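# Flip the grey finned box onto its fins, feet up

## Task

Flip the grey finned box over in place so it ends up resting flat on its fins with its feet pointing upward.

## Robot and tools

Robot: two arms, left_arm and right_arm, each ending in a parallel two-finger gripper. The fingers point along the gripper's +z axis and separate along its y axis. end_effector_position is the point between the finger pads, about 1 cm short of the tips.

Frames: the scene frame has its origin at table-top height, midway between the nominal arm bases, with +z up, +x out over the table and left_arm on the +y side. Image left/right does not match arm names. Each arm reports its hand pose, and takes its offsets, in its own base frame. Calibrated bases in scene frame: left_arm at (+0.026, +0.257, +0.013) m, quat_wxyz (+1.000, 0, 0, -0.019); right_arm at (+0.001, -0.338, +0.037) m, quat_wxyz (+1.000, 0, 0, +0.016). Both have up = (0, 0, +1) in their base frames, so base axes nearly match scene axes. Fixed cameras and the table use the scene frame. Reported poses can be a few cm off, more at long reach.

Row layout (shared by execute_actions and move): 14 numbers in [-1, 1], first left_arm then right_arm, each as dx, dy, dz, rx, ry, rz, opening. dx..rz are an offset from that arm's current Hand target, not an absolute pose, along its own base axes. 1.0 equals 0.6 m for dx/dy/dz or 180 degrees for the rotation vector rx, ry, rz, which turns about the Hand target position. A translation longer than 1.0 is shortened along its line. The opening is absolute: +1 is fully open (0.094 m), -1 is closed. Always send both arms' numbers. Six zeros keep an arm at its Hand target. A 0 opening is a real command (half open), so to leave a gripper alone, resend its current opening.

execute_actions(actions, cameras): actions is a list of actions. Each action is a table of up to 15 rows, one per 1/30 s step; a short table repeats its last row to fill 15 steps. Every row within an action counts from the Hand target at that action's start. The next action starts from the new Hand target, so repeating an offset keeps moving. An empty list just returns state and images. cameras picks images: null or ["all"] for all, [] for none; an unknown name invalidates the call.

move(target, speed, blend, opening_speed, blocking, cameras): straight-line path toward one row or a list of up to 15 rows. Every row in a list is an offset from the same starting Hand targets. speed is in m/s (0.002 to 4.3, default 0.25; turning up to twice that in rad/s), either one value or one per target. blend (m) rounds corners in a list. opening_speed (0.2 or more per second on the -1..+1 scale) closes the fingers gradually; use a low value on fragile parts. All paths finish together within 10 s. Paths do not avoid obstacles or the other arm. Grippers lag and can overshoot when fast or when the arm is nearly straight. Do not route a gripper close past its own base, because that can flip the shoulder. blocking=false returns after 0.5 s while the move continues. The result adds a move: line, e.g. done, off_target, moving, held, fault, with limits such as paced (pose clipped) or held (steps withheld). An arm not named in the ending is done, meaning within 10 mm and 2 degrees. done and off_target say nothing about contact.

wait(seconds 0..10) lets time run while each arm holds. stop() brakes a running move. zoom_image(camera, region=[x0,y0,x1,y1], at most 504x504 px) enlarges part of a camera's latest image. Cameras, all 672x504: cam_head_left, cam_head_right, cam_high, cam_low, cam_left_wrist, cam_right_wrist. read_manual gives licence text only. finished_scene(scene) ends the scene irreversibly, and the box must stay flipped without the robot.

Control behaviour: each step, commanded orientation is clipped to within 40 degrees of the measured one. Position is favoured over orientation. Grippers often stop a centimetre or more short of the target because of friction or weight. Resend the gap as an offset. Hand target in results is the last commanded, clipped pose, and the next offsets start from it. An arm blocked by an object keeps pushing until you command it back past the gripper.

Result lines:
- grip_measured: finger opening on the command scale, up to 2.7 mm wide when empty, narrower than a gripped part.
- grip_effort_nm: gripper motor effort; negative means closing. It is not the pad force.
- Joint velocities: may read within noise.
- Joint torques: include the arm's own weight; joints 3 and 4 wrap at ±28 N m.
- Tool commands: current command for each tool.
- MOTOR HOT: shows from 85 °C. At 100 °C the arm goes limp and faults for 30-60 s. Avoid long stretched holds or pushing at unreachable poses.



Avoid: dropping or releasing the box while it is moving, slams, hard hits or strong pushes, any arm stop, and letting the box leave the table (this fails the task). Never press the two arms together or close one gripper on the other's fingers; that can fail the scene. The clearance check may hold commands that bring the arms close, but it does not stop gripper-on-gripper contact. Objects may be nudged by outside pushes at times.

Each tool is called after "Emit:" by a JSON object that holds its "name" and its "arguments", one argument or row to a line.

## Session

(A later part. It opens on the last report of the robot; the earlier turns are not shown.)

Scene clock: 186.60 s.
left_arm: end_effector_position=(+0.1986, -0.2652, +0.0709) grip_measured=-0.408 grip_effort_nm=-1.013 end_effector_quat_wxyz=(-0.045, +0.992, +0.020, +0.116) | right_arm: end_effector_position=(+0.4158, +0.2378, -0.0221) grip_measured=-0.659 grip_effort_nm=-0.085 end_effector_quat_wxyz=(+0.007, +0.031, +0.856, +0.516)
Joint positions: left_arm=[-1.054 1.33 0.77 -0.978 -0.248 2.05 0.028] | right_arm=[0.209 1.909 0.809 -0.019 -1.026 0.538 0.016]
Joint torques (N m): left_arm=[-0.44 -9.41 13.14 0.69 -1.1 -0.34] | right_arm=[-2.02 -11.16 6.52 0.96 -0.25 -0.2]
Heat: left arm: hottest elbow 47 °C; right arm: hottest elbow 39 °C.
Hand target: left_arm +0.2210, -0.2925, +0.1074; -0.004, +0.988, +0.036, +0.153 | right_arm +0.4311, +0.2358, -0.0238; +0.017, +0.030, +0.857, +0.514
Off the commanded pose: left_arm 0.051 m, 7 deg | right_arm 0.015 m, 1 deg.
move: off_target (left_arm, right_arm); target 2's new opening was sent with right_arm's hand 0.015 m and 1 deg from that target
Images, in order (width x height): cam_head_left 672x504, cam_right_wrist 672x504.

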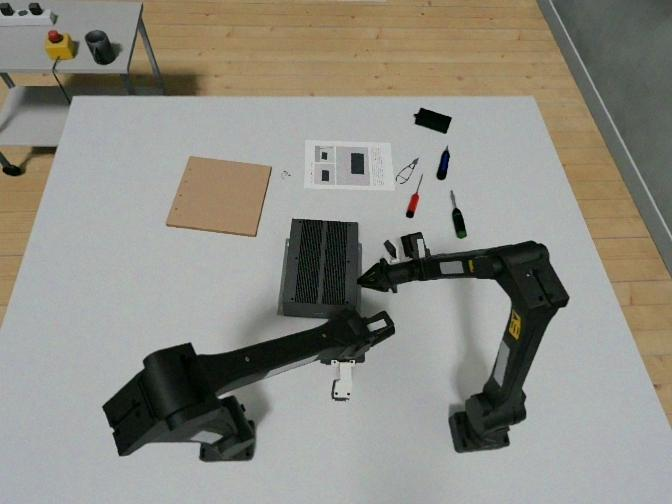

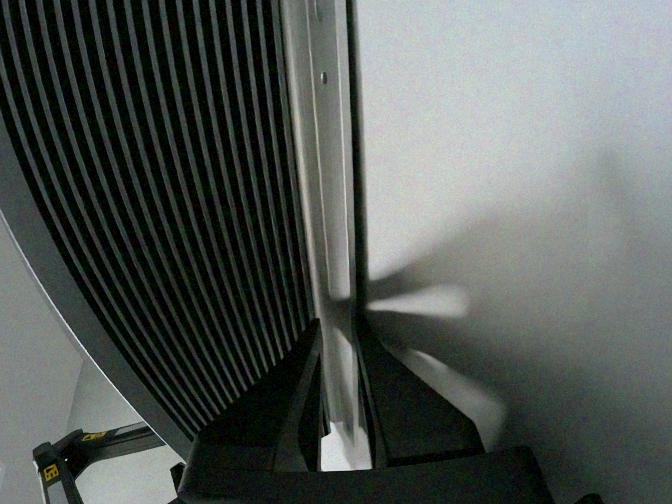

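Emit:
{"name": "move", "arguments": {
  "target": [
    [0,0,0.0,0,0,0,-1,0,0.004,0.006,0,0,0,-1]
  ],
  "speed": 0.05,
  "opening_speed": 0.5,
  "cameras": []
}}

Emit:
{"name": "move", "arguments": {
  "target": [
    [0,0,0.0,0,0,0,-1,-0.02,0.0,0.14,0,0,0,-1]
  ],
  "speed": 0.05,
  "cameras": ["cam_right_wrist","cam_low","cam_left_wrist"]
}}

Emit:
{"name": "zoom_image", "arguments": {
  "camera": "cam_low",
  "region": [230, 230, 390, 310]
}}

Scene clock: 197.13 s.
left_arm: end_effector_position=(+0.1987, -0.2652, +0.0715) grip_measured=-0.408 grip_effort_nm=-1.013 end_effector_quat_wxyz=(-0.045, +0.992, +0.021, +0.117) | right_arm: end_effector_position=(+0.4171, +0.2361, -0.0260) grip_measured=-0.916 grip_effort_nm=-0.984 end_effector_quat_wxyz=(+0.009, +0.035, +0.859, +0.510)
Joint positions: left_arm=[-1.054 1.328 0.77 -0.978 -0.249 2.05 0.028] | right_arm=[0.207 1.914 0.811 -0.021 -1.01 0.538 0.004]
Joint torques (N m): left_arm=[-0.38 -9.35 13.16 0.69 -1.05 -0.33] | right_arm=[-0.56 -11.99 6.26 1.21 -0.79 -0.11]
Heat: left arm: hottest elbow 50 °C; right arm: hottest elbow 40 °C.
Hand target: left_arm +0.2210, -0.2925, +0.1074; -0.004, +0.988, +0.036, +0.153 | right_arm +0.4310, +0.2382, -0.0203; +0.017, +0.030, +0.857, +0.514
Off the commanded pose: left_arm 0.050 m, 6 deg | right_arm 0.015 m, 1 deg.
move: off_target (left_arm, right_arm)

Scene clock: 199.40 s.
left_arm: end_effector_position=(+0.2074, -0.2740, +0.0850) grip_measured=-0.408 grip_effort_nm=-1.013 end_effector_quat_wxyz=(-0.035, +0.990, +0.024, +0.133) | right_arm: end_effector_position=(+0.4054, +0.2311, +0.0211) grip_measured=-0.947 grip_effort_nm=-1.038 end_effector_quat_wxyz=(-0.011, +0.053, +0.869, +0.493)
Joint positions: left_arm=[-1.054 1.319 0.799 -0.983 -0.268 2.047 0.028] | right_arm=[0.208 1.76 0.806 -0.232 -0.982 0.538 0.002]
Joint torques (N m): left_arm=[-0.38 -8.23 11.37 0.99 -0.32 -0.29] | right_arm=[-0.15 -17.55 6.84 1.03 -1.9 -0.01]
Heat: left arm: hottest elbow 50 °C; right arm: hottest elbow 39 °C.
Hand target: left_arm +0.2211, -0.2926, +0.1074; -0.004, +0.988, +0.036, +0.153 | right_arm +0.4190, +0.2383, +0.0638; +0.017, +0.030, +0.857, +0.514
Off the commanded pose: left_arm 0.032 m, 4 deg | right_arm 0.045 m, 5 deg.
move: off_target (left_arm, right_arm)
Images, in order (width x height): cam_low 672x504, cam_left_wrist 672x504, cam_right_wrist 672x504.

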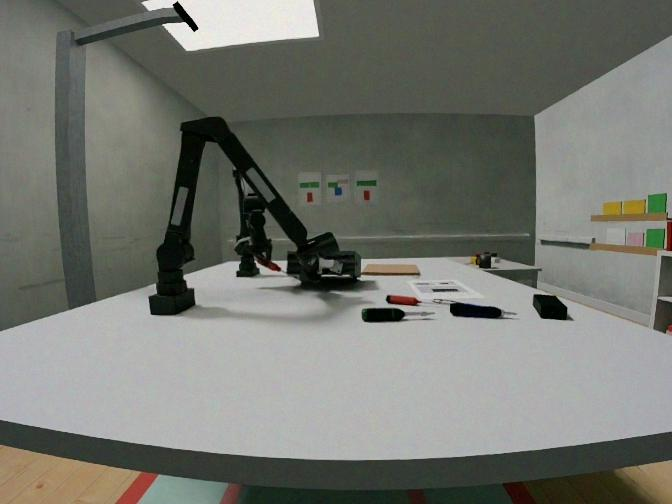

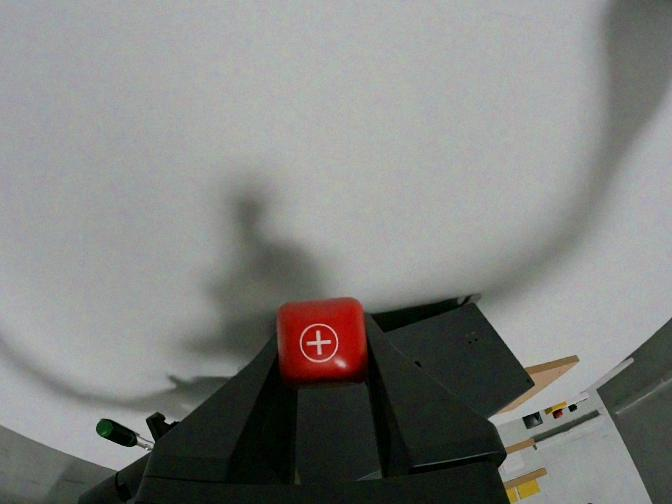

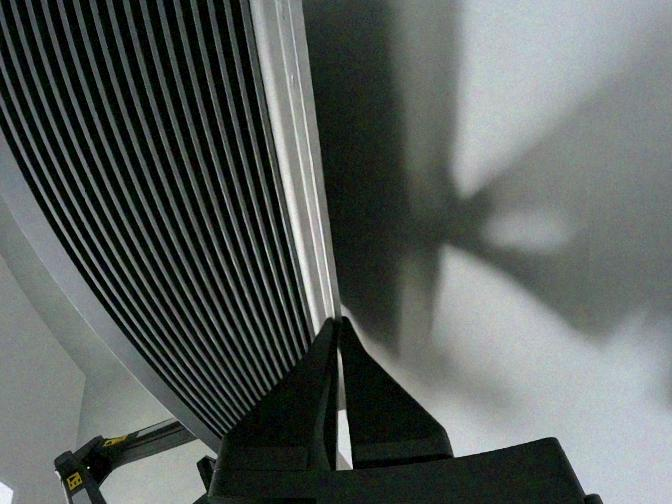

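Scaled by 3.150.

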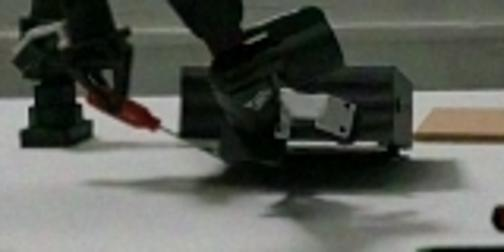

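Emit:
{"name": "move", "arguments": {
  "target": [
    [-0.04,0.02,-0.09,0,0,0,-1,0,0.0,0.0,0,0,0,-1],
    [-0.24,0.0,-0.13,0,0,0,-1,0,0.015,0.05,0,0,0,-1]
  ],
  "speed": 0.1,
  "cameras": ["cam_head_left","cam_low","cam_left_wrist"]
}}

Emit:
{"name": "zoom_image", "arguments": {
  "camera": "cam_low",
  "region": [230, 230, 390, 310]
}}

Scene clock: 210.93 s.
left_arm: end_effector_position=(+0.0833, -0.3012, +0.0416) grip_measured=-0.408 grip_effort_nm=-1.013 end_effector_quat_wxyz=(+0.017, +0.986, +0.035, +0.162) | right_arm: end_effector_position=(+0.3997, +0.2360, +0.0440) grip_measured=-0.955 grip_effort_nm=-1.038 end_effector_quat_wxyz=(-0.016, +0.057, +0.871, +0.489)
Joint positions: left_arm=[-1.475 1.321 0.655 -0.848 -0.323 1.604 0.028] | right_arm=[0.224 1.692 0.806 -0.292 -0.97 0.563 0.002]
Joint torques (N m): left_arm=[-1.79 -3.84 6.3 0.24 0.51 -0.41] | right_arm=[0.03 -17.55 8.57 1.03 -2.01 0.06]
Heat: left arm: hottest elbow 49 °C; right arm: hottest elbow 39 °C.
Hand target: left_arm +0.0771, -0.2924, +0.0294; -0.004, +0.988, +0.036, +0.153 | right_arm +0.4191, +0.2472, +0.0939; +0.018, +0.030, +0.857, +0.514
Off the commanded pose: left_arm 0.016 m, 3 deg | right_arm 0.055 m, 6 deg.
move: off_target (left_arm, right_arm)

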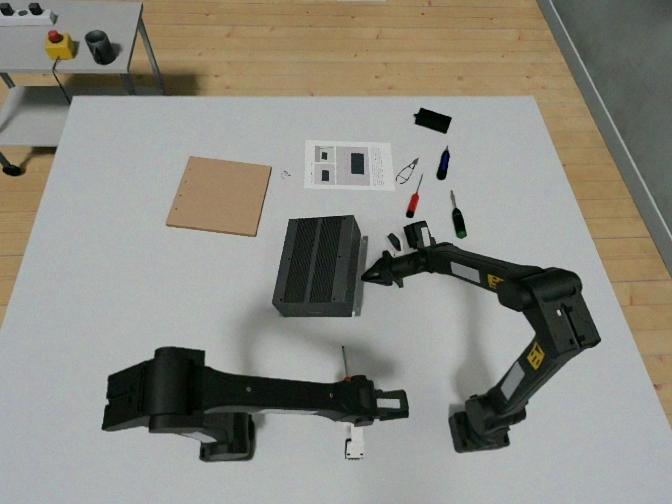

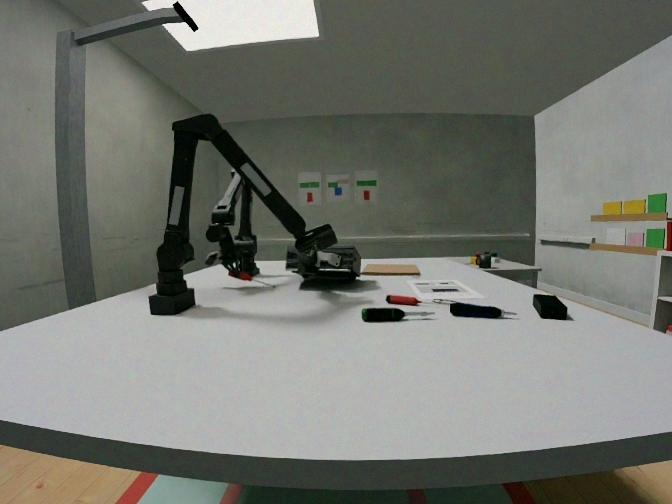

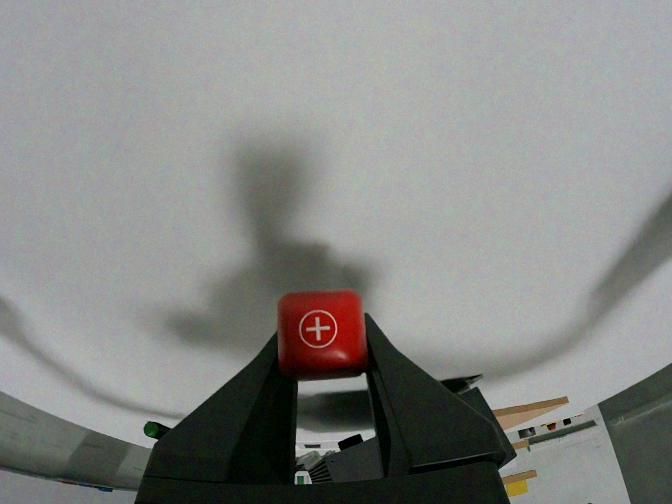

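Scaled by 3.150.

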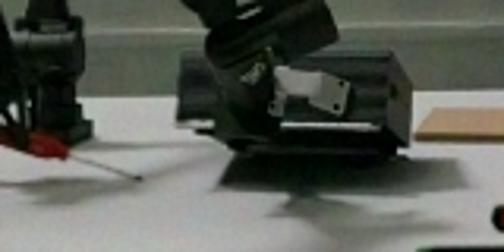

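Emit:
{"name": "move", "arguments": {
  "target": [
    [0,0,-0.045,0,0,0,-1,0.01,-0.13,0.03,0,0,0,-1],
    [0,0,-0.045,0,0,0,0,0.03,-0.27,0.04,0,0,0,-1]
  ],
  "speed": 0.05,
  "opening_speed": 0.5,
  "cameras": ["cam_head_left","cam_low","cam_left_wrist","cam_right_wrist"]
}}

Emit:
{"name": "zoom_image", "arguments": {
  "camera": "cam_low",
  "region": [230, 230, 390, 310]
}}

Scene clock: 224.57 s.
left_arm: end_effector_position=(+0.0798, -0.2923, +0.0078) grip_measured=-0.004 grip_effort_nm=0.164 end_effector_quat_wxyz=(-0.002, +0.987, +0.035, +0.155) | right_arm: end_effector_position=(+0.3996, +0.1000, +0.0758) grip_measured=-0.958 grip_effort_nm=-1.038 end_effector_quat_wxyz=(-0.032, +0.034, +0.864, +0.502)
Joint positions: left_arm=[-1.477 1.4 0.616 -0.771 -0.31 1.597 0.047] | right_arm=[-0.121 1.724 0.968 -1.065 -1.035 -0.185 0.002]
Joint torques (N m): left_arm=[-1.44 -5.07 6.23 1.01 0.04 -0.32] | right_arm=[-3.6 -15.33 11.3 -0.88 -2.3 -0.05]
Heat: left arm: hottest elbow 47 °C; right arm: hottest elbow 39 °C.
Hand target: left_arm +0.0771, -0.2925, +0.0024; -0.004, +0.988, +0.036, +0.153 | right_arm +0.4370, +0.0852, +0.1178; +0.018, +0.030, +0.857, +0.514
Off the commanded pose: left_arm 0.006 m, 0 deg | right_arm 0.058 m, 6 deg.
move: off_target (right_arm); target 2's new opening was sent with left_arm's hand 0.014 m and 2 deg from that target

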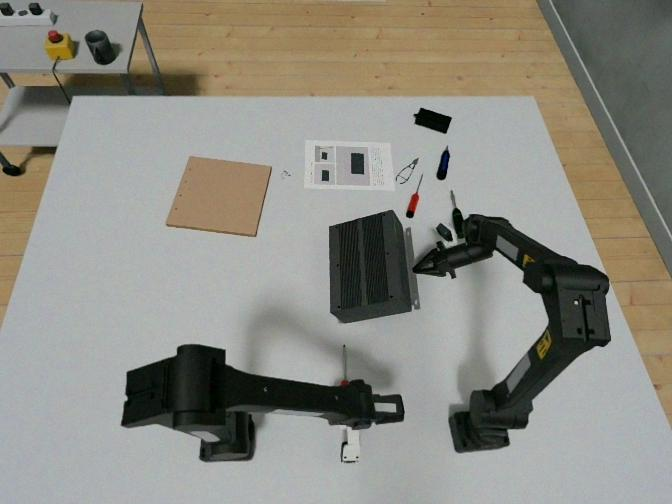

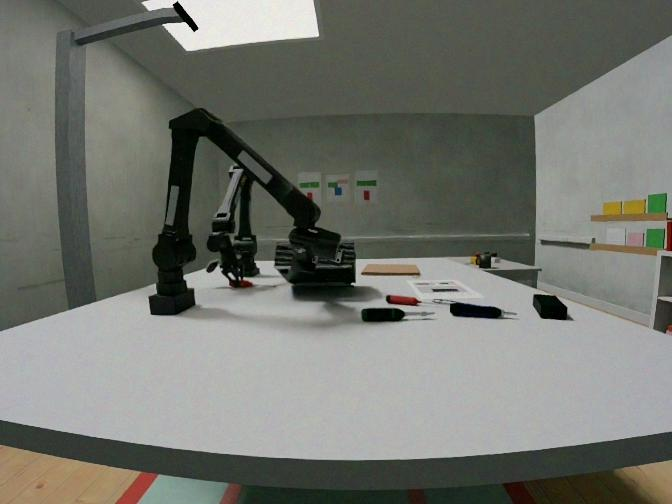

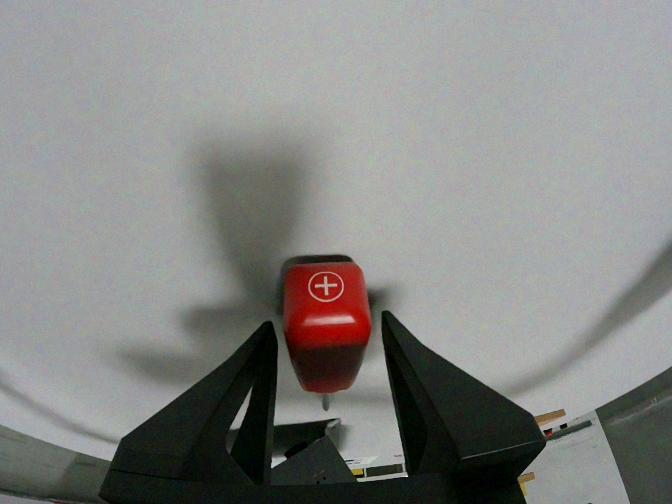

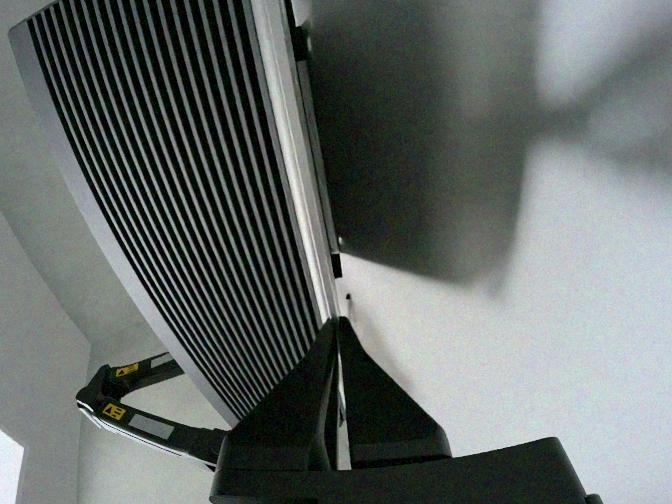

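Scaled by 3.150.

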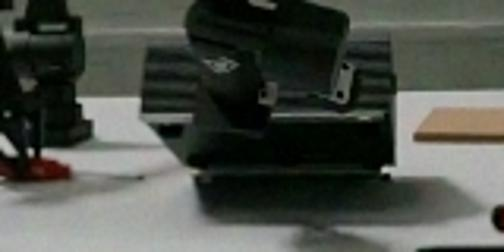

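Emit:
{"name": "move", "arguments": {
  "target": [
    [0,0,0.07,0,0,0,0.2,0,0.085,0.112,-0.111,0,0,-1],
    [0,0,0.25,0,0,0,0.2,0,0.2,0.192,-0.222,0,0,-1],
    [0.08,0,0.5,0,0,0,0.2,0,0.335,0.202,-0.333,0,0,-1]
  ],
  "speed": [0.06,0.07,0.07],
  "blend": 0.02,
  "cameras": ["cam_head_left","cam_low","cam_right_wrist"]
}}

Emit:
{"name": "zoom_image", "arguments": {
  "camera": "cam_low",
  "region": [250, 210, 390, 310]
}}

Scene clock: 250.17 s.
left_arm: end_effector_position=(+0.1208, -0.2862, +0.2855) grip_measured=+0.197 grip_effort_nm=0.159 end_effector_quat_wxyz=(-0.019, +0.988, +0.035, +0.152) | right_arm: end_effector_position=(+0.4161, +0.2715, +0.1981) grip_measured=-0.959 grip_effort_nm=-1.038 end_effector_quat_wxyz=(-0.014, +0.015, +1.000, -0.007)
Joint positions: left_arm=[-1.337 1.124 1.182 -1.605 -0.306 1.737 0.056] | right_arm=[0.578 1.67 1.521 -1.453 -0.005 0.608 0.002]
Joint torques (N m): left_arm=[-0.03 -5.19 12.34 0.25 0.05 -0.05] | right_arm=[0.15 -16.09 13.97 0.27 0.35 0.06]
Heat: left arm: hottest elbow 46 °C; right arm: hottest elbow 44 °C.
Hand target: left_arm +0.1250, -0.2925, +0.3023; -0.004, +0.988, +0.036, +0.153 | right_arm +0.4370, +0.2862, +0.2390; +0.030, +0.017, +0.999, +0.018
Off the commanded pose: left_arm 0.019 m, 2 deg | right_arm 0.048 m, 6 deg.
move: off_target (left_arm, right_arm)

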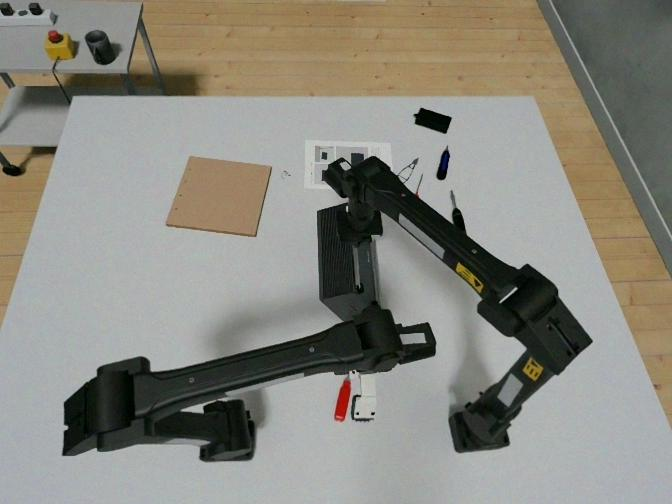

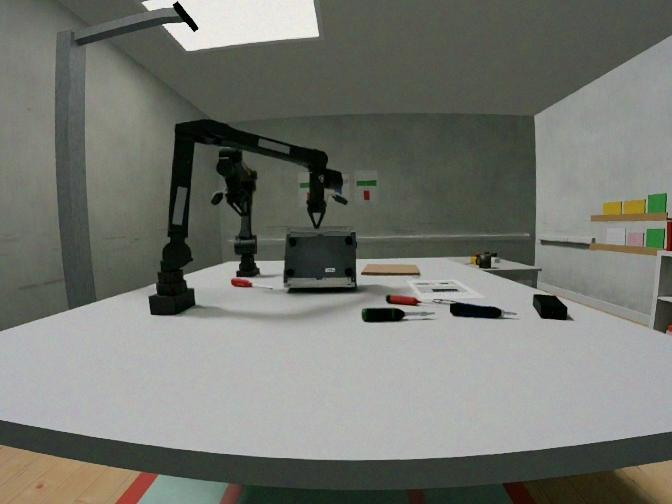

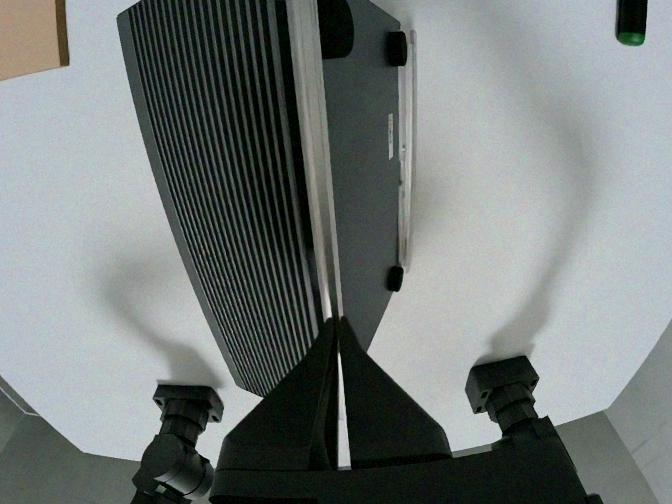

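Scaled by 3.600.

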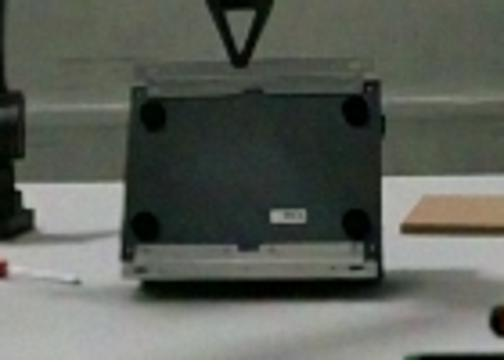

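Emit:
{"name": "move", "arguments": {
  "target": [
    [0,0,0.0,0,0,0,0.2,-0.02,-0.035,-0.09,0,0,0,-1]
  ],
  "speed": 0.04,
  "cameras": ["cam_low","cam_right_wrist"]
}}

Emit:
{"name": "zoom_image", "arguments": {
  "camera": "cam_low",
  "region": [250, 210, 390, 310]
}}

Scene clock: 257.77 s.
left_arm: end_effector_position=(+0.1208, -0.2860, +0.2855) grip_measured=+0.197 grip_effort_nm=0.159 end_effector_quat_wxyz=(-0.020, +0.988, +0.035, +0.151) | right_arm: end_effector_position=(+0.4153, +0.2713, +0.1960) grip_measured=-0.959 grip_effort_nm=-1.043 end_effector_quat_wxyz=(+0.025, +0.015, +0.999, +0.021)
Joint positions: left_arm=[-1.337 1.124 1.182 -1.606 -0.305 1.738 0.056] | right_arm=[0.578 1.608 1.437 -1.334 -0.006 0.608 0.002]
Joint torques (N m): left_arm=[0.03 -5.13 12.34 0.27 0.06 -0.06] | right_arm=[-2.08 -12.1 6.75 1.84 0.42 -0.18]
Heat: left arm: hottest elbow 47 °C; right arm: hottest elbow 47 °C.
Hand target: left_arm +0.1251, -0.2925, +0.3023; -0.004, +0.988, +0.036, +0.153 | right_arm +0.4250, +0.2652, +0.1850; +0.030, +0.017, +0.999, +0.018
Off the commanded pose: left_arm 0.019 m, 2 deg | right_arm 0.016 m, 1 deg.
move: off_target (left_arm, right_arm)

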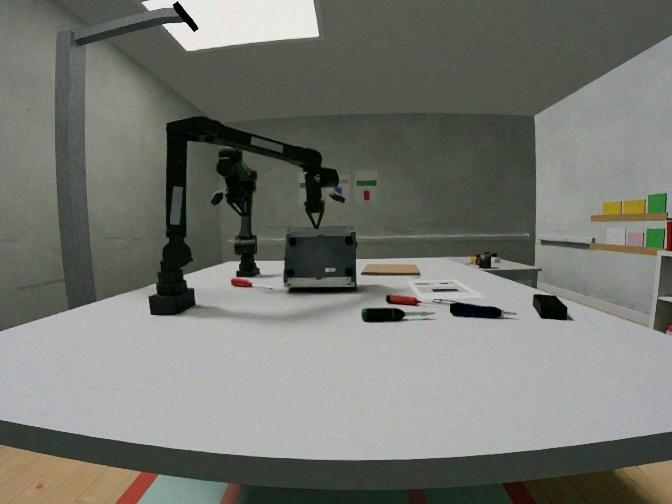

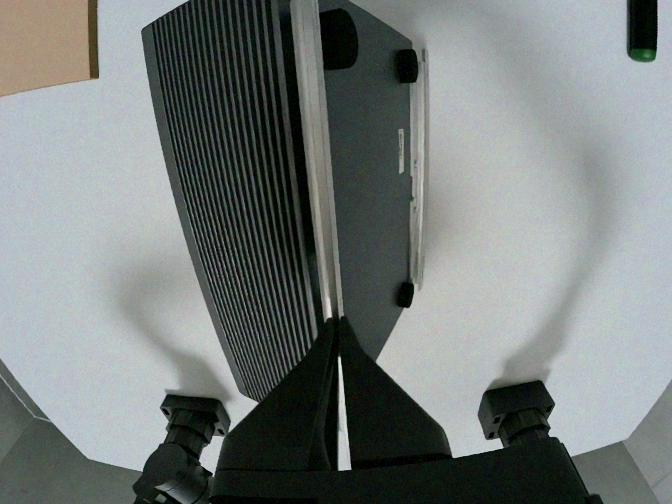

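Scaled by 3.600.

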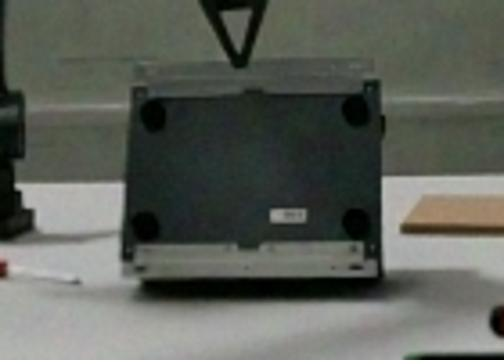

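Emit:
{"name": "move", "arguments": {
  "target": [
    [0,0,0.0,0,0,0,0.2,-0.01,-0.05,-0.015,0.035,0,0,-1]
  ],
  "speed": 0.04,
  "cameras": ["cam_low","cam_right_wrist"]
}}

Emit:
{"name": "move", "arguments": {
  "target": [
    [0,0,0.0,0,0,0,0.2,0.0,0.0,0.0,0,0,0,-0.7]
  ],
  "speed": 0.04,
  "opening_speed": 0.3,
  "cameras": ["cam_low","cam_right_wrist"]
}}

Emit:
{"name": "zoom_image", "arguments": {
  "camera": "cam_low",
  "region": [250, 210, 390, 310]
}}

Scene clock: 266.80 s.
left_arm: end_effector_position=(+0.1208, -0.2860, +0.2855) grip_measured=+0.197 grip_effort_nm=0.159 end_effector_quat_wxyz=(-0.020, +0.988, +0.035, +0.151) | right_arm: end_effector_position=(+0.4123, +0.2315, +0.1904) grip_measured=-0.959 grip_effort_nm=-1.048 end_effector_quat_wxyz=(+0.028, +0.022, +0.997, +0.068)
Joint positions: left_arm=[-1.337 1.124 1.182 -1.606 -0.305 1.738 0.056] | right_arm=[0.479 1.52 1.314 -1.249 -0.092 0.529 0.002]
Joint torques (N m): left_arm=[-0.03 -5.07 12.33 0.28 0.04 -0.07] | right_arm=[-0.79 -10.34 7.01 2.48 -0.39 -0.14]
Heat: left arm: hottest elbow 47 °C; right arm: hottest elbow 46 °C.
Hand target: left_arm +0.1251, -0.2925, +0.3023; -0.004, +0.988, +0.036, +0.153 | right_arm +0.4191, +0.2353, +0.1760; +0.029, +0.018, +0.997, +0.073
Off the commanded pose: left_arm 0.019 m, 2 deg | right_arm 0.016 m, 1 deg.
move: off_target (left_arm, right_arm)

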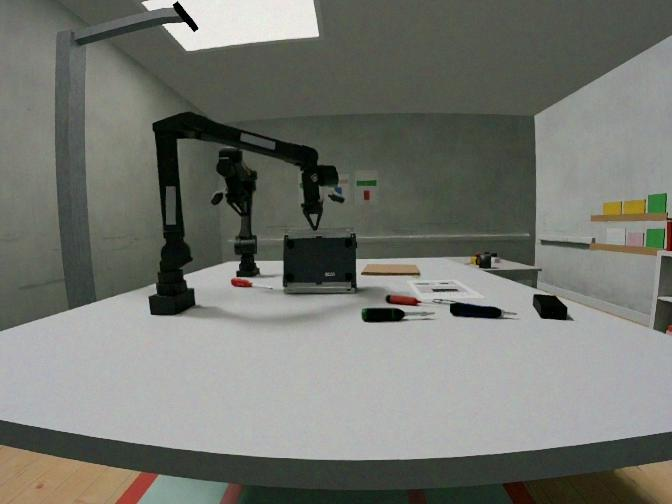

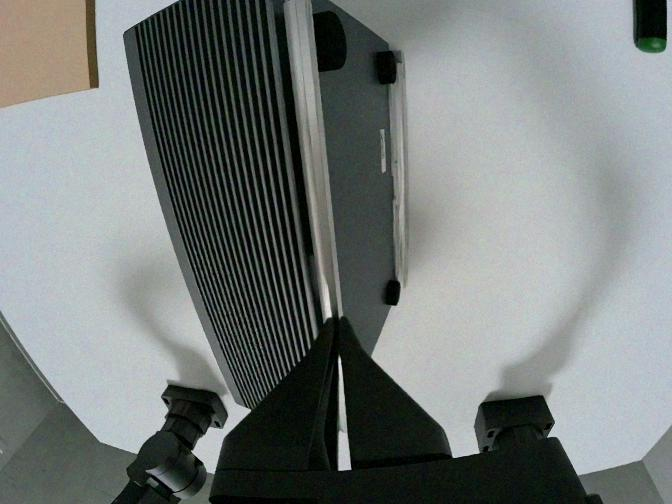

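Scene clock: 268.10 s.
left_arm: end_effector_position=(+0.1208, -0.2860, +0.2855) grip_measured=+0.197 grip_effort_nm=0.164 end_effector_quat_wxyz=(-0.020, +0.988, +0.035, +0.151) | right_arm: end_effector_position=(+0.4133, +0.2298, +0.1873) grip_measured=-0.702 grip_effort_nm=0.051 end_effector_quat_wxyz=(+0.030, +0.024, +0.997, +0.069)
Joint positions: left_arm=[-1.337 1.124 1.182 -1.606 -0.305 1.738 0.056] | right_arm=[0.475 1.52 1.305 -1.236 -0.093 0.528 0.014]
Joint torques (N m): left_arm=[0.15 -5.13 12.31 0.2 0.04 -0.06] | right_arm=[-0.26 -10.11 7.58 1.78 -0.3 -0.14]
Heat: left arm: hottest elbow 47 °C; right arm: hottest elbow 46 °C.
Hand target: left_arm +0.1251, -0.2925, +0.3023; -0.004, +0.988, +0.036, +0.153 | right_arm +0.4190, +0.2352, +0.1761; +0.029, +0.018, +0.997, +0.073
Off the commanded pose: left_arm 0.019 m, 2 deg | right_arm 0.014 m, 1 deg.
move: off_target (left_arm, right_arm)

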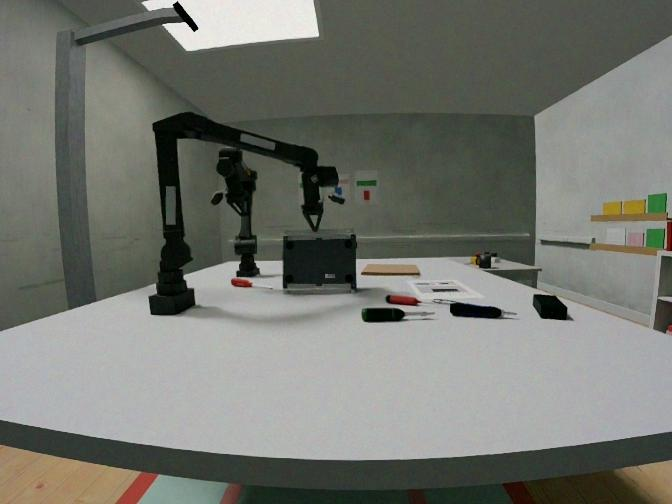

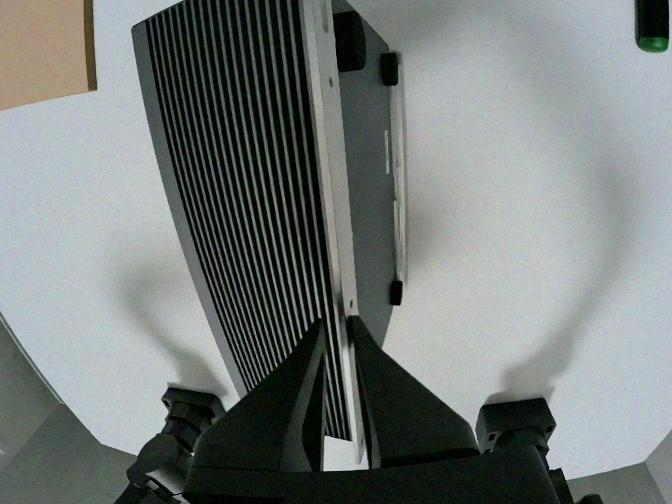

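Scaled by 3.600.

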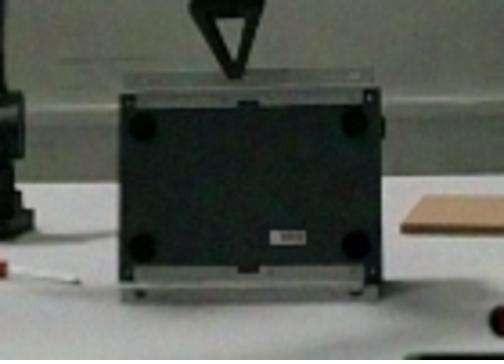

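Emit:
{"name": "move", "arguments": {
  "target": [
    [0,0,0.0,0,0,0,0.2,0,-0.04,0,0,0,0,-0.55]
  ],
  "speed": 0.03,
  "opening_speed": 0.3,
  "cameras": ["cam_right_wrist"]
}}

Scene clock: 273.57 s.
left_arm: end_effector_position=(+0.1208, -0.2860, +0.2855) grip_measured=+0.197 grip_effort_nm=0.164 end_effector_quat_wxyz=(-0.020, +0.988, +0.035, +0.151) | right_arm: end_effector_position=(+0.4130, +0.2169, +0.1754) grip_measured=-0.551 grip_effort_nm=0.061 end_effector_quat_wxyz=(+0.023, +0.016, +0.997, +0.070)
Joint positions: left_arm=[-1.337 1.124 1.182 -1.606 -0.305 1.738 0.056] | right_arm=[0.446 1.52 1.274 -1.221 -0.105 0.484 0.021]
Joint torques (N m): left_arm=[0.03 -5.13 12.36 0.24 0.04 -0.06] | right_arm=[-1.96 -12.04 7.76 1.22 -0.03 -0.13]
Heat: left arm: hottest elbow 48 °C; right arm: hottest elbow 45 °C.
Hand target: left_arm +0.1251, -0.2925, +0.3023; -0.004, +0.988, +0.036, +0.153 | right_arm +0.4190, +0.2112, +0.1760; +0.029, +0.018, +0.997, +0.072
Off the commanded pose: left_arm 0.019 m, 2 deg | right_arm 0.008 m, 1 deg.
move: off_target (left_arm)

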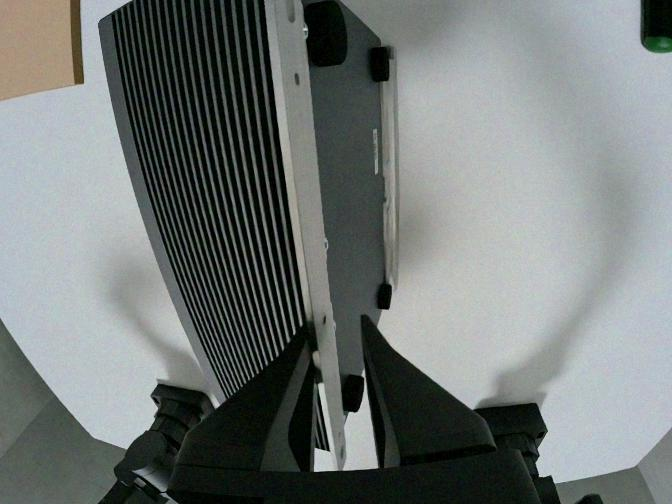

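Emit:
{"name": "move", "arguments": {
  "target": [
    [0.05,0,0.0,0,0,0,0.0,0,0.006,0.13,0,0,0,-0.4],
    [0.1,0,0.05,-0.075,-0.002,0.488,0.0,-0.15,-0.4,0.25,0,0,0,-0.4],
    [0.35,-0.118,0.05,-0.151,-0.004,0.977,-0.4,-0.15,-0.5,0.25,0,0,0,-0.4]
  ],
  "speed": [0.08,0.25,0.25],
  "cameras": ["cam_left_wrist","cam_head_left"]
}}

Scene clock: 293.07 s.
left_arm: end_effector_position=(+0.3248, -0.3575, +0.3253) grip_measured=-0.397 grip_effort_nm=-0.125 end_effector_quat_wxyz=(+0.020, -0.007, +0.999, -0.023) | right_arm: end_effector_position=(+0.3229, -0.0821, +0.3128) grip_measured=-0.401 grip_effort_nm=0.061 end_effector_quat_wxyz=(+0.031, +0.018, +0.997, +0.070)
Joint positions: left_arm=[-0.832 1.574 1.736 -1.671 0.001 -0.847 0.028] | right_arm=[-0.326 1.203 1.33 -1.68 -0.152 -0.287 0.028]
Joint torques (N m): left_arm=[-0.03 -10.7 12.41 0.43 0.12 -0.32] | right_arm=[-1.73 -5.6 10.8 0.24 -0.29 -0.15]
Heat: left arm: hottest elbow 49 °C; right arm: hottest elbow 45 °C.
Hand target: left_arm +0.3351, -0.3632, +0.3323; +0.000, -0.018, +1.000, -0.003 | right_arm +0.3290, -0.0888, +0.3259; +0.029, +0.019, +0.997, +0.072
Off the commanded pose: left_arm 0.014 m, 4 deg | right_arm 0.016 m, 0 deg.
joint sent to its limit (left arm) — joint 4 (wrist pitch), lower limit. The joint targets are off in orientation, not in position.
joint sent to its limit (right arm) — joint 4 (wrist pitch), lower limit. The joint targets still meet the commanded pose.
move: off_target (left_arm, right_arm); target 3's new opening was sent with left_arm's hand 0.014 m and 4 deg from that target
Images, in order (width x height): cam_head_left 672x504, cam_left_wrist 672x504.

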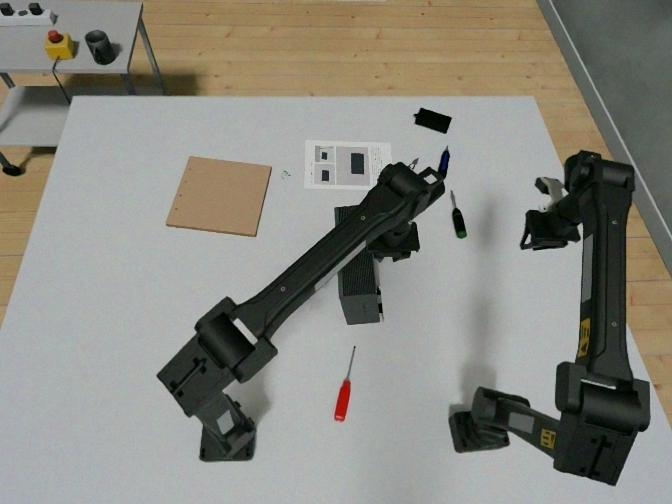

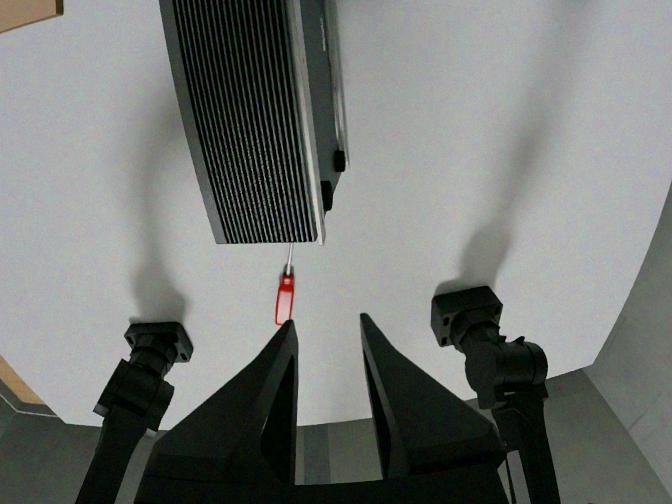

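Emit:
{"name": "move", "arguments": {
  "target": [0.172,0,-0.14,0,0,0,-0.4,0,0,0,0,0,0,-0.4],
  "speed": 0.15,
  "cameras": ["cam_left_wrist","cam_low"]
}}

Emit:
{"name": "zoom_image", "arguments": {
  "camera": "cam_low",
  "region": [250, 210, 390, 310]
}}

Scene clock: 299.67 s.
left_arm: end_effector_position=(+0.4255, -0.3558, +0.2442) grip_measured=-0.397 grip_effort_nm=-0.120 end_effector_quat_wxyz=(-0.009, -0.022, +1.000, +0.006) | right_arm: end_effector_position=(+0.3229, -0.0821, +0.3128) grip_measured=-0.401 grip_effort_nm=0.061 end_effector_quat_wxyz=(+0.031, +0.018, +0.997, +0.070)
Joint positions: left_arm=[-0.695 1.811 1.832 -1.613 0.003 -0.739 0.028] | right_arm=[-0.326 1.203 1.33 -1.68 -0.152 -0.288 0.028]
Joint torques (N m): left_arm=[-0.38 -14.27 12.3 0.75 0.06 -0.05] | right_arm=[-1.67 -6.12 10.61 0.34 -0.29 -0.17]
Heat: left arm: hottest elbow 49 °C; right arm: hottest elbow 46 °C.
Hand target: left_arm +0.4383, -0.3633, +0.2484; +0.000, -0.018, +1.000, -0.003 | right_arm +0.3290, -0.0888, +0.3259; +0.029, +0.018, +0.997, +0.072
Off the commanded pose: left_arm 0.015 m, 2 deg | right_arm 0.016 m, 0 deg.
joint sent to its limit (right arm) — joint 4 (wrist pitch), lower limit. The joint targets still meet the commanded pose.
move: off_target (left_arm, right_arm)
Images, in order (width x height): cam_low 672x504, cam_left_wrist 672x504.

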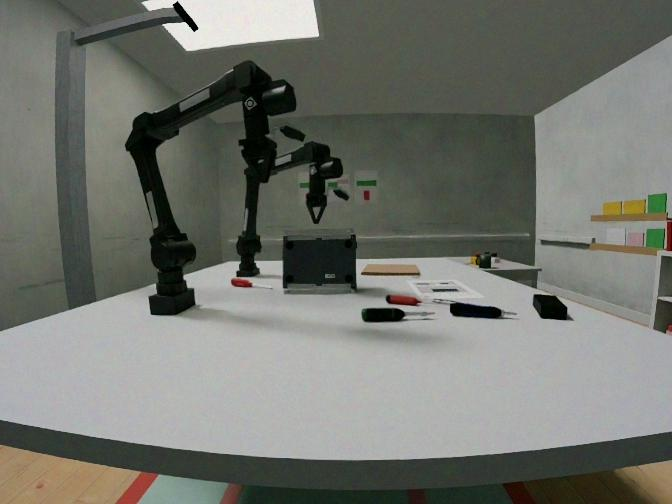

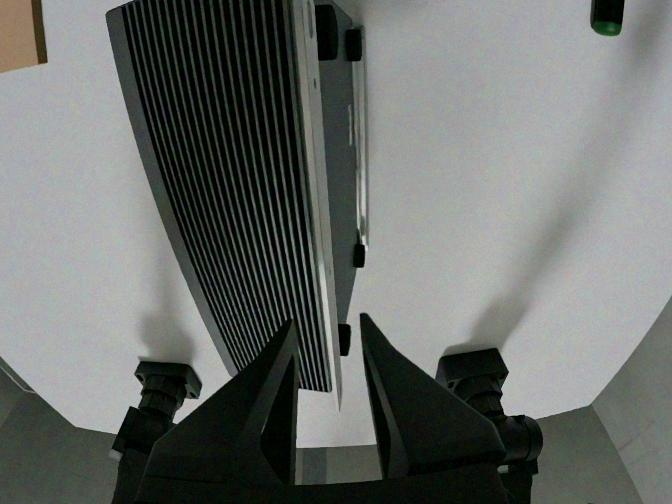

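Scaled by 3.600.

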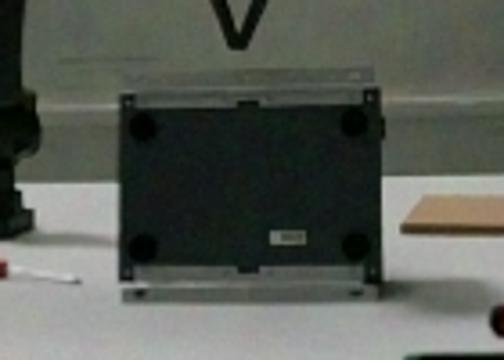

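Emit:
{"name": "move", "arguments": {
  "target": [0.01,0.006,-0.094,0,0,0,-0.4,0,0,0,0,0,0,-0.4],
  "speed": 0.05,
  "cameras": ["cam_left_wrist","cam_low"]
}}

Emit:
{"name": "zoom_image", "arguments": {
  "camera": "cam_low",
  "region": [250, 210, 390, 310]
}}

Scene clock: 308.70 s.
left_arm: end_effector_position=(+0.4375, -0.3607, +0.2075) grip_measured=-0.397 grip_effort_nm=-0.125 end_effector_quat_wxyz=(+0.007, -0.020, +1.000, -0.008) | right_arm: end_effector_position=(+0.3229, -0.0821, +0.3128) grip_measured=-0.401 grip_effort_nm=0.061 end_effector_quat_wxyz=(+0.031, +0.018, +0.997, +0.070)
Joint positions: left_arm=[-0.688 1.819 1.747 -1.477 0.003 -0.727 0.028] | right_arm=[-0.326 1.203 1.33 -1.68 -0.152 -0.288 0.028]
Joint torques (N m): left_arm=[0.03 -14.33 8.81 1.11 0.08 -0.07] | right_arm=[-2.08 -5.77 10.81 0.23 -0.31 -0.16]
Heat: left arm: hottest elbow 49 °C; right arm: hottest elbow 48 °C.
Hand target: left_arm +0.4443, -0.3596, +0.1921; +0.000, -0.018, +1.000, -0.003 | right_arm +0.3290, -0.0888, +0.3259; +0.029, +0.019, +0.997, +0.072
Off the commanded pose: left_arm 0.017 m, 1 deg | right_arm 0.016 m, 0 deg.
joint sent to its limit (right arm) — joint 4 (wrist pitch), lower limit. The joint targets still meet the commanded pose.
move: off_target (left_arm, right_arm)
Images, in order (width x height): cam_low 672x504, cam_left_wrist 672x504.

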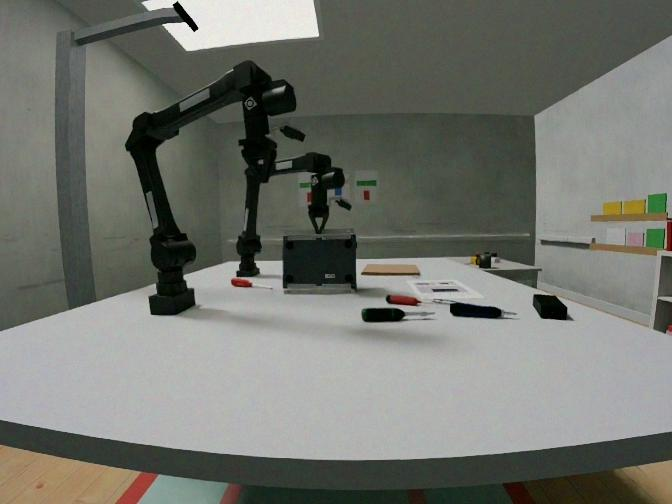

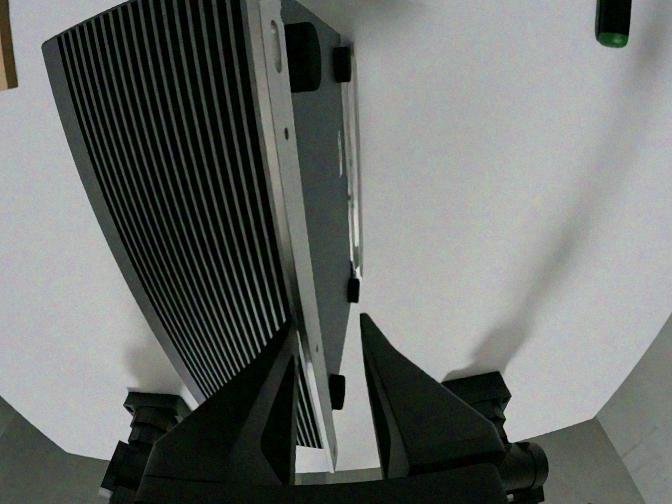

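Scaled by 3.600.

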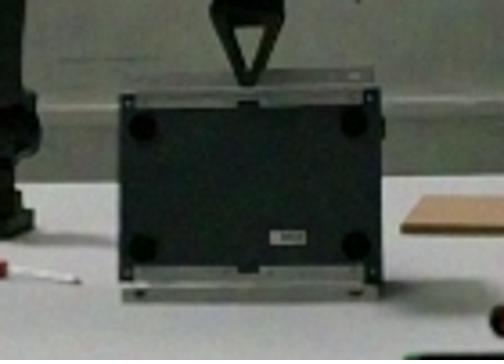

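Emit:
{"name": "move", "arguments": {
  "target": [
    [0.0,0.014,0.0,0,0,0,-0.4,0,0,0,0,0,0,-0.4],
    [0.0,0.014,0.0,0,0,0,-1,0,0,0,0,0,0,-0.4]
  ],
  "speed": 0.04,
  "opening_speed": 0.4,
  "cameras": ["cam_left_wrist","cam_low"]
}}

Emit:
{"name": "zoom_image", "arguments": {
  "camera": "cam_low",
  "region": [250, 210, 390, 310]
}}

Scene clock: 318.27 s.
left_arm: end_effector_position=(+0.4393, -0.3532, +0.2038) grip_measured=-0.875 grip_effort_nm=-0.974 end_effector_quat_wxyz=(+0.004, -0.019, +1.000, -0.008) | right_arm: end_effector_position=(+0.3229, -0.0821, +0.3128) grip_measured=-0.401 grip_effort_nm=0.066 end_effector_quat_wxyz=(+0.031, +0.018, +0.997, +0.070)
Joint positions: left_arm=[-0.674 1.814 1.731 -1.471 0.007 -0.712 0.006] | right_arm=[-0.326 1.203 1.33 -1.68 -0.152 -0.288 0.028]
Joint torques (N m): left_arm=[-0.09 -14.8 8.54 1.1 -0.05 -0.1] | right_arm=[-1.9 -5.54 10.89 0.28 -0.25 -0.15]
Heat: left arm: hottest elbow 48 °C; right arm: hottest elbow 48 °C.
Hand target: left_arm +0.4443, -0.3513, +0.1922; +0.000, -0.018, +1.000, -0.003 | right_arm +0.3290, -0.0888, +0.3259; +0.029, +0.019, +0.997, +0.072
Off the commanded pose: left_arm 0.013 m, 1 deg | right_arm 0.016 m, 0 deg.
joint sent to its limit (right arm) — joint 4 (wrist pitch), lower limit. The joint targets still meet the commanded pose.
move: off_target (left_arm, right_arm); target 2's new opening was sent with left_arm's hand 0.013 m and 1 deg from that target
Images, in order (width x height): cam_low 672x504, cam_left_wrist 672x504.

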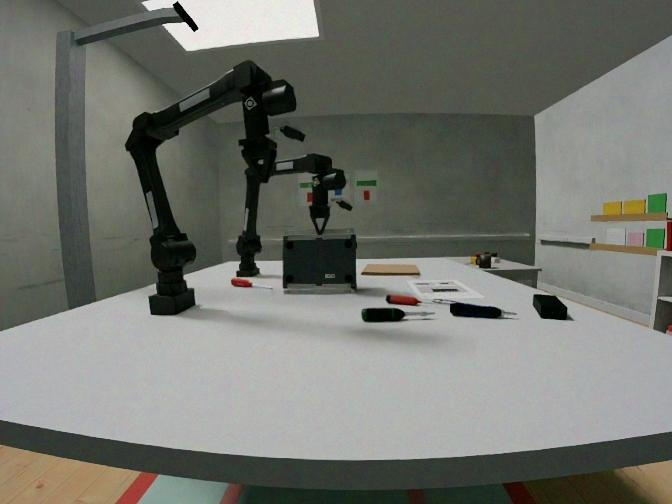

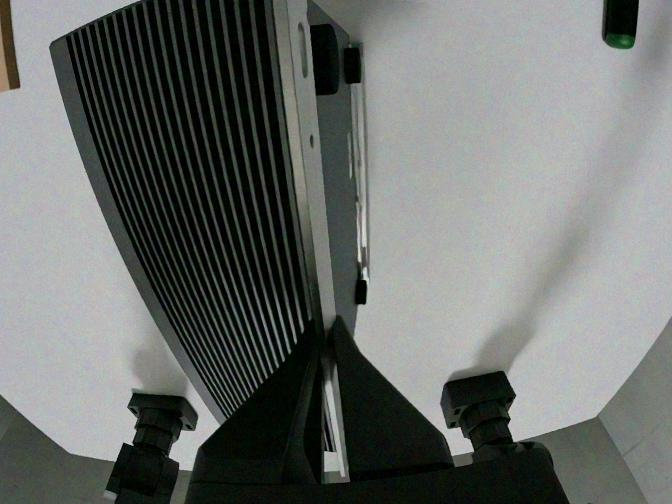

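Scaled by 3.600.

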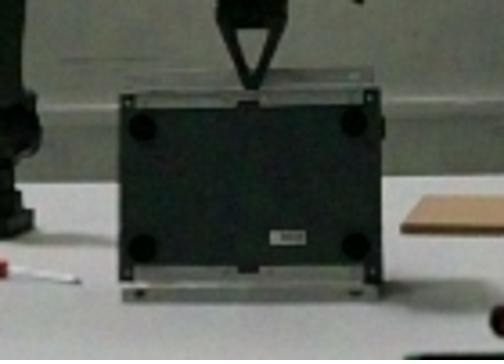

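Emit:
{"name": "move", "arguments": {
  "target": [
    [0.0,0.0,0.0,0,0,0.035,-1,0,0,0,0,0,0,-0.4]
  ],
  "speed": 0.06,
  "cameras": ["cam_left_wrist"]
}}

Scene clock: 325.43 s.
left_arm: end_effector_position=(+0.4393, -0.3531, +0.2038) grip_measured=-0.878 grip_effort_nm=-1.013 end_effector_quat_wxyz=(+0.004, -0.048, +0.999, -0.008) | right_arm: end_effector_position=(+0.3230, -0.0820, +0.3128) grip_measured=-0.401 grip_effort_nm=0.061 end_effector_quat_wxyz=(+0.031, +0.018, +0.997, +0.070)
Joint positions: left_arm=[-0.674 1.814 1.731 -1.471 0.006 -0.77 0.006] | right_arm=[-0.326 1.203 1.33 -1.68 -0.153 -0.288 0.028]
Joint torques (N m): left_arm=[-0.09 -14.92 8.5 1.09 -0.07 -0.63] | right_arm=[-2.26 -5.89 10.78 0.18 -0.25 -0.15]
Heat: left arm: hottest elbow 48 °C; right arm: hottest elbow 49 °C.
Hand target: left_arm +0.4444, -0.3513, +0.1922; +0.000, -0.073, +0.997, -0.003 | right_arm +0.3290, -0.0887, +0.3259; +0.029, +0.019, +0.997, +0.073
Off the commanded pose: left_arm 0.013 m, 3 deg | right_arm 0.016 m, 0 deg.
joint sent to its limit (right arm) — joint 4 (wrist pitch), lower limit. The joint targets still meet the commanded pose.
move: off_target (left_arm, right_arm)

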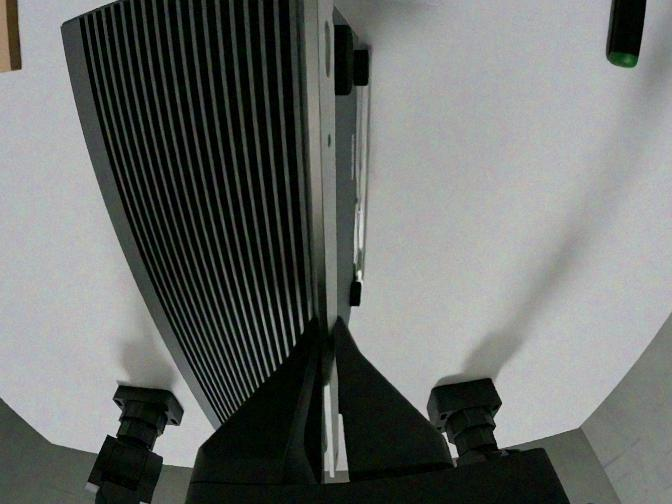

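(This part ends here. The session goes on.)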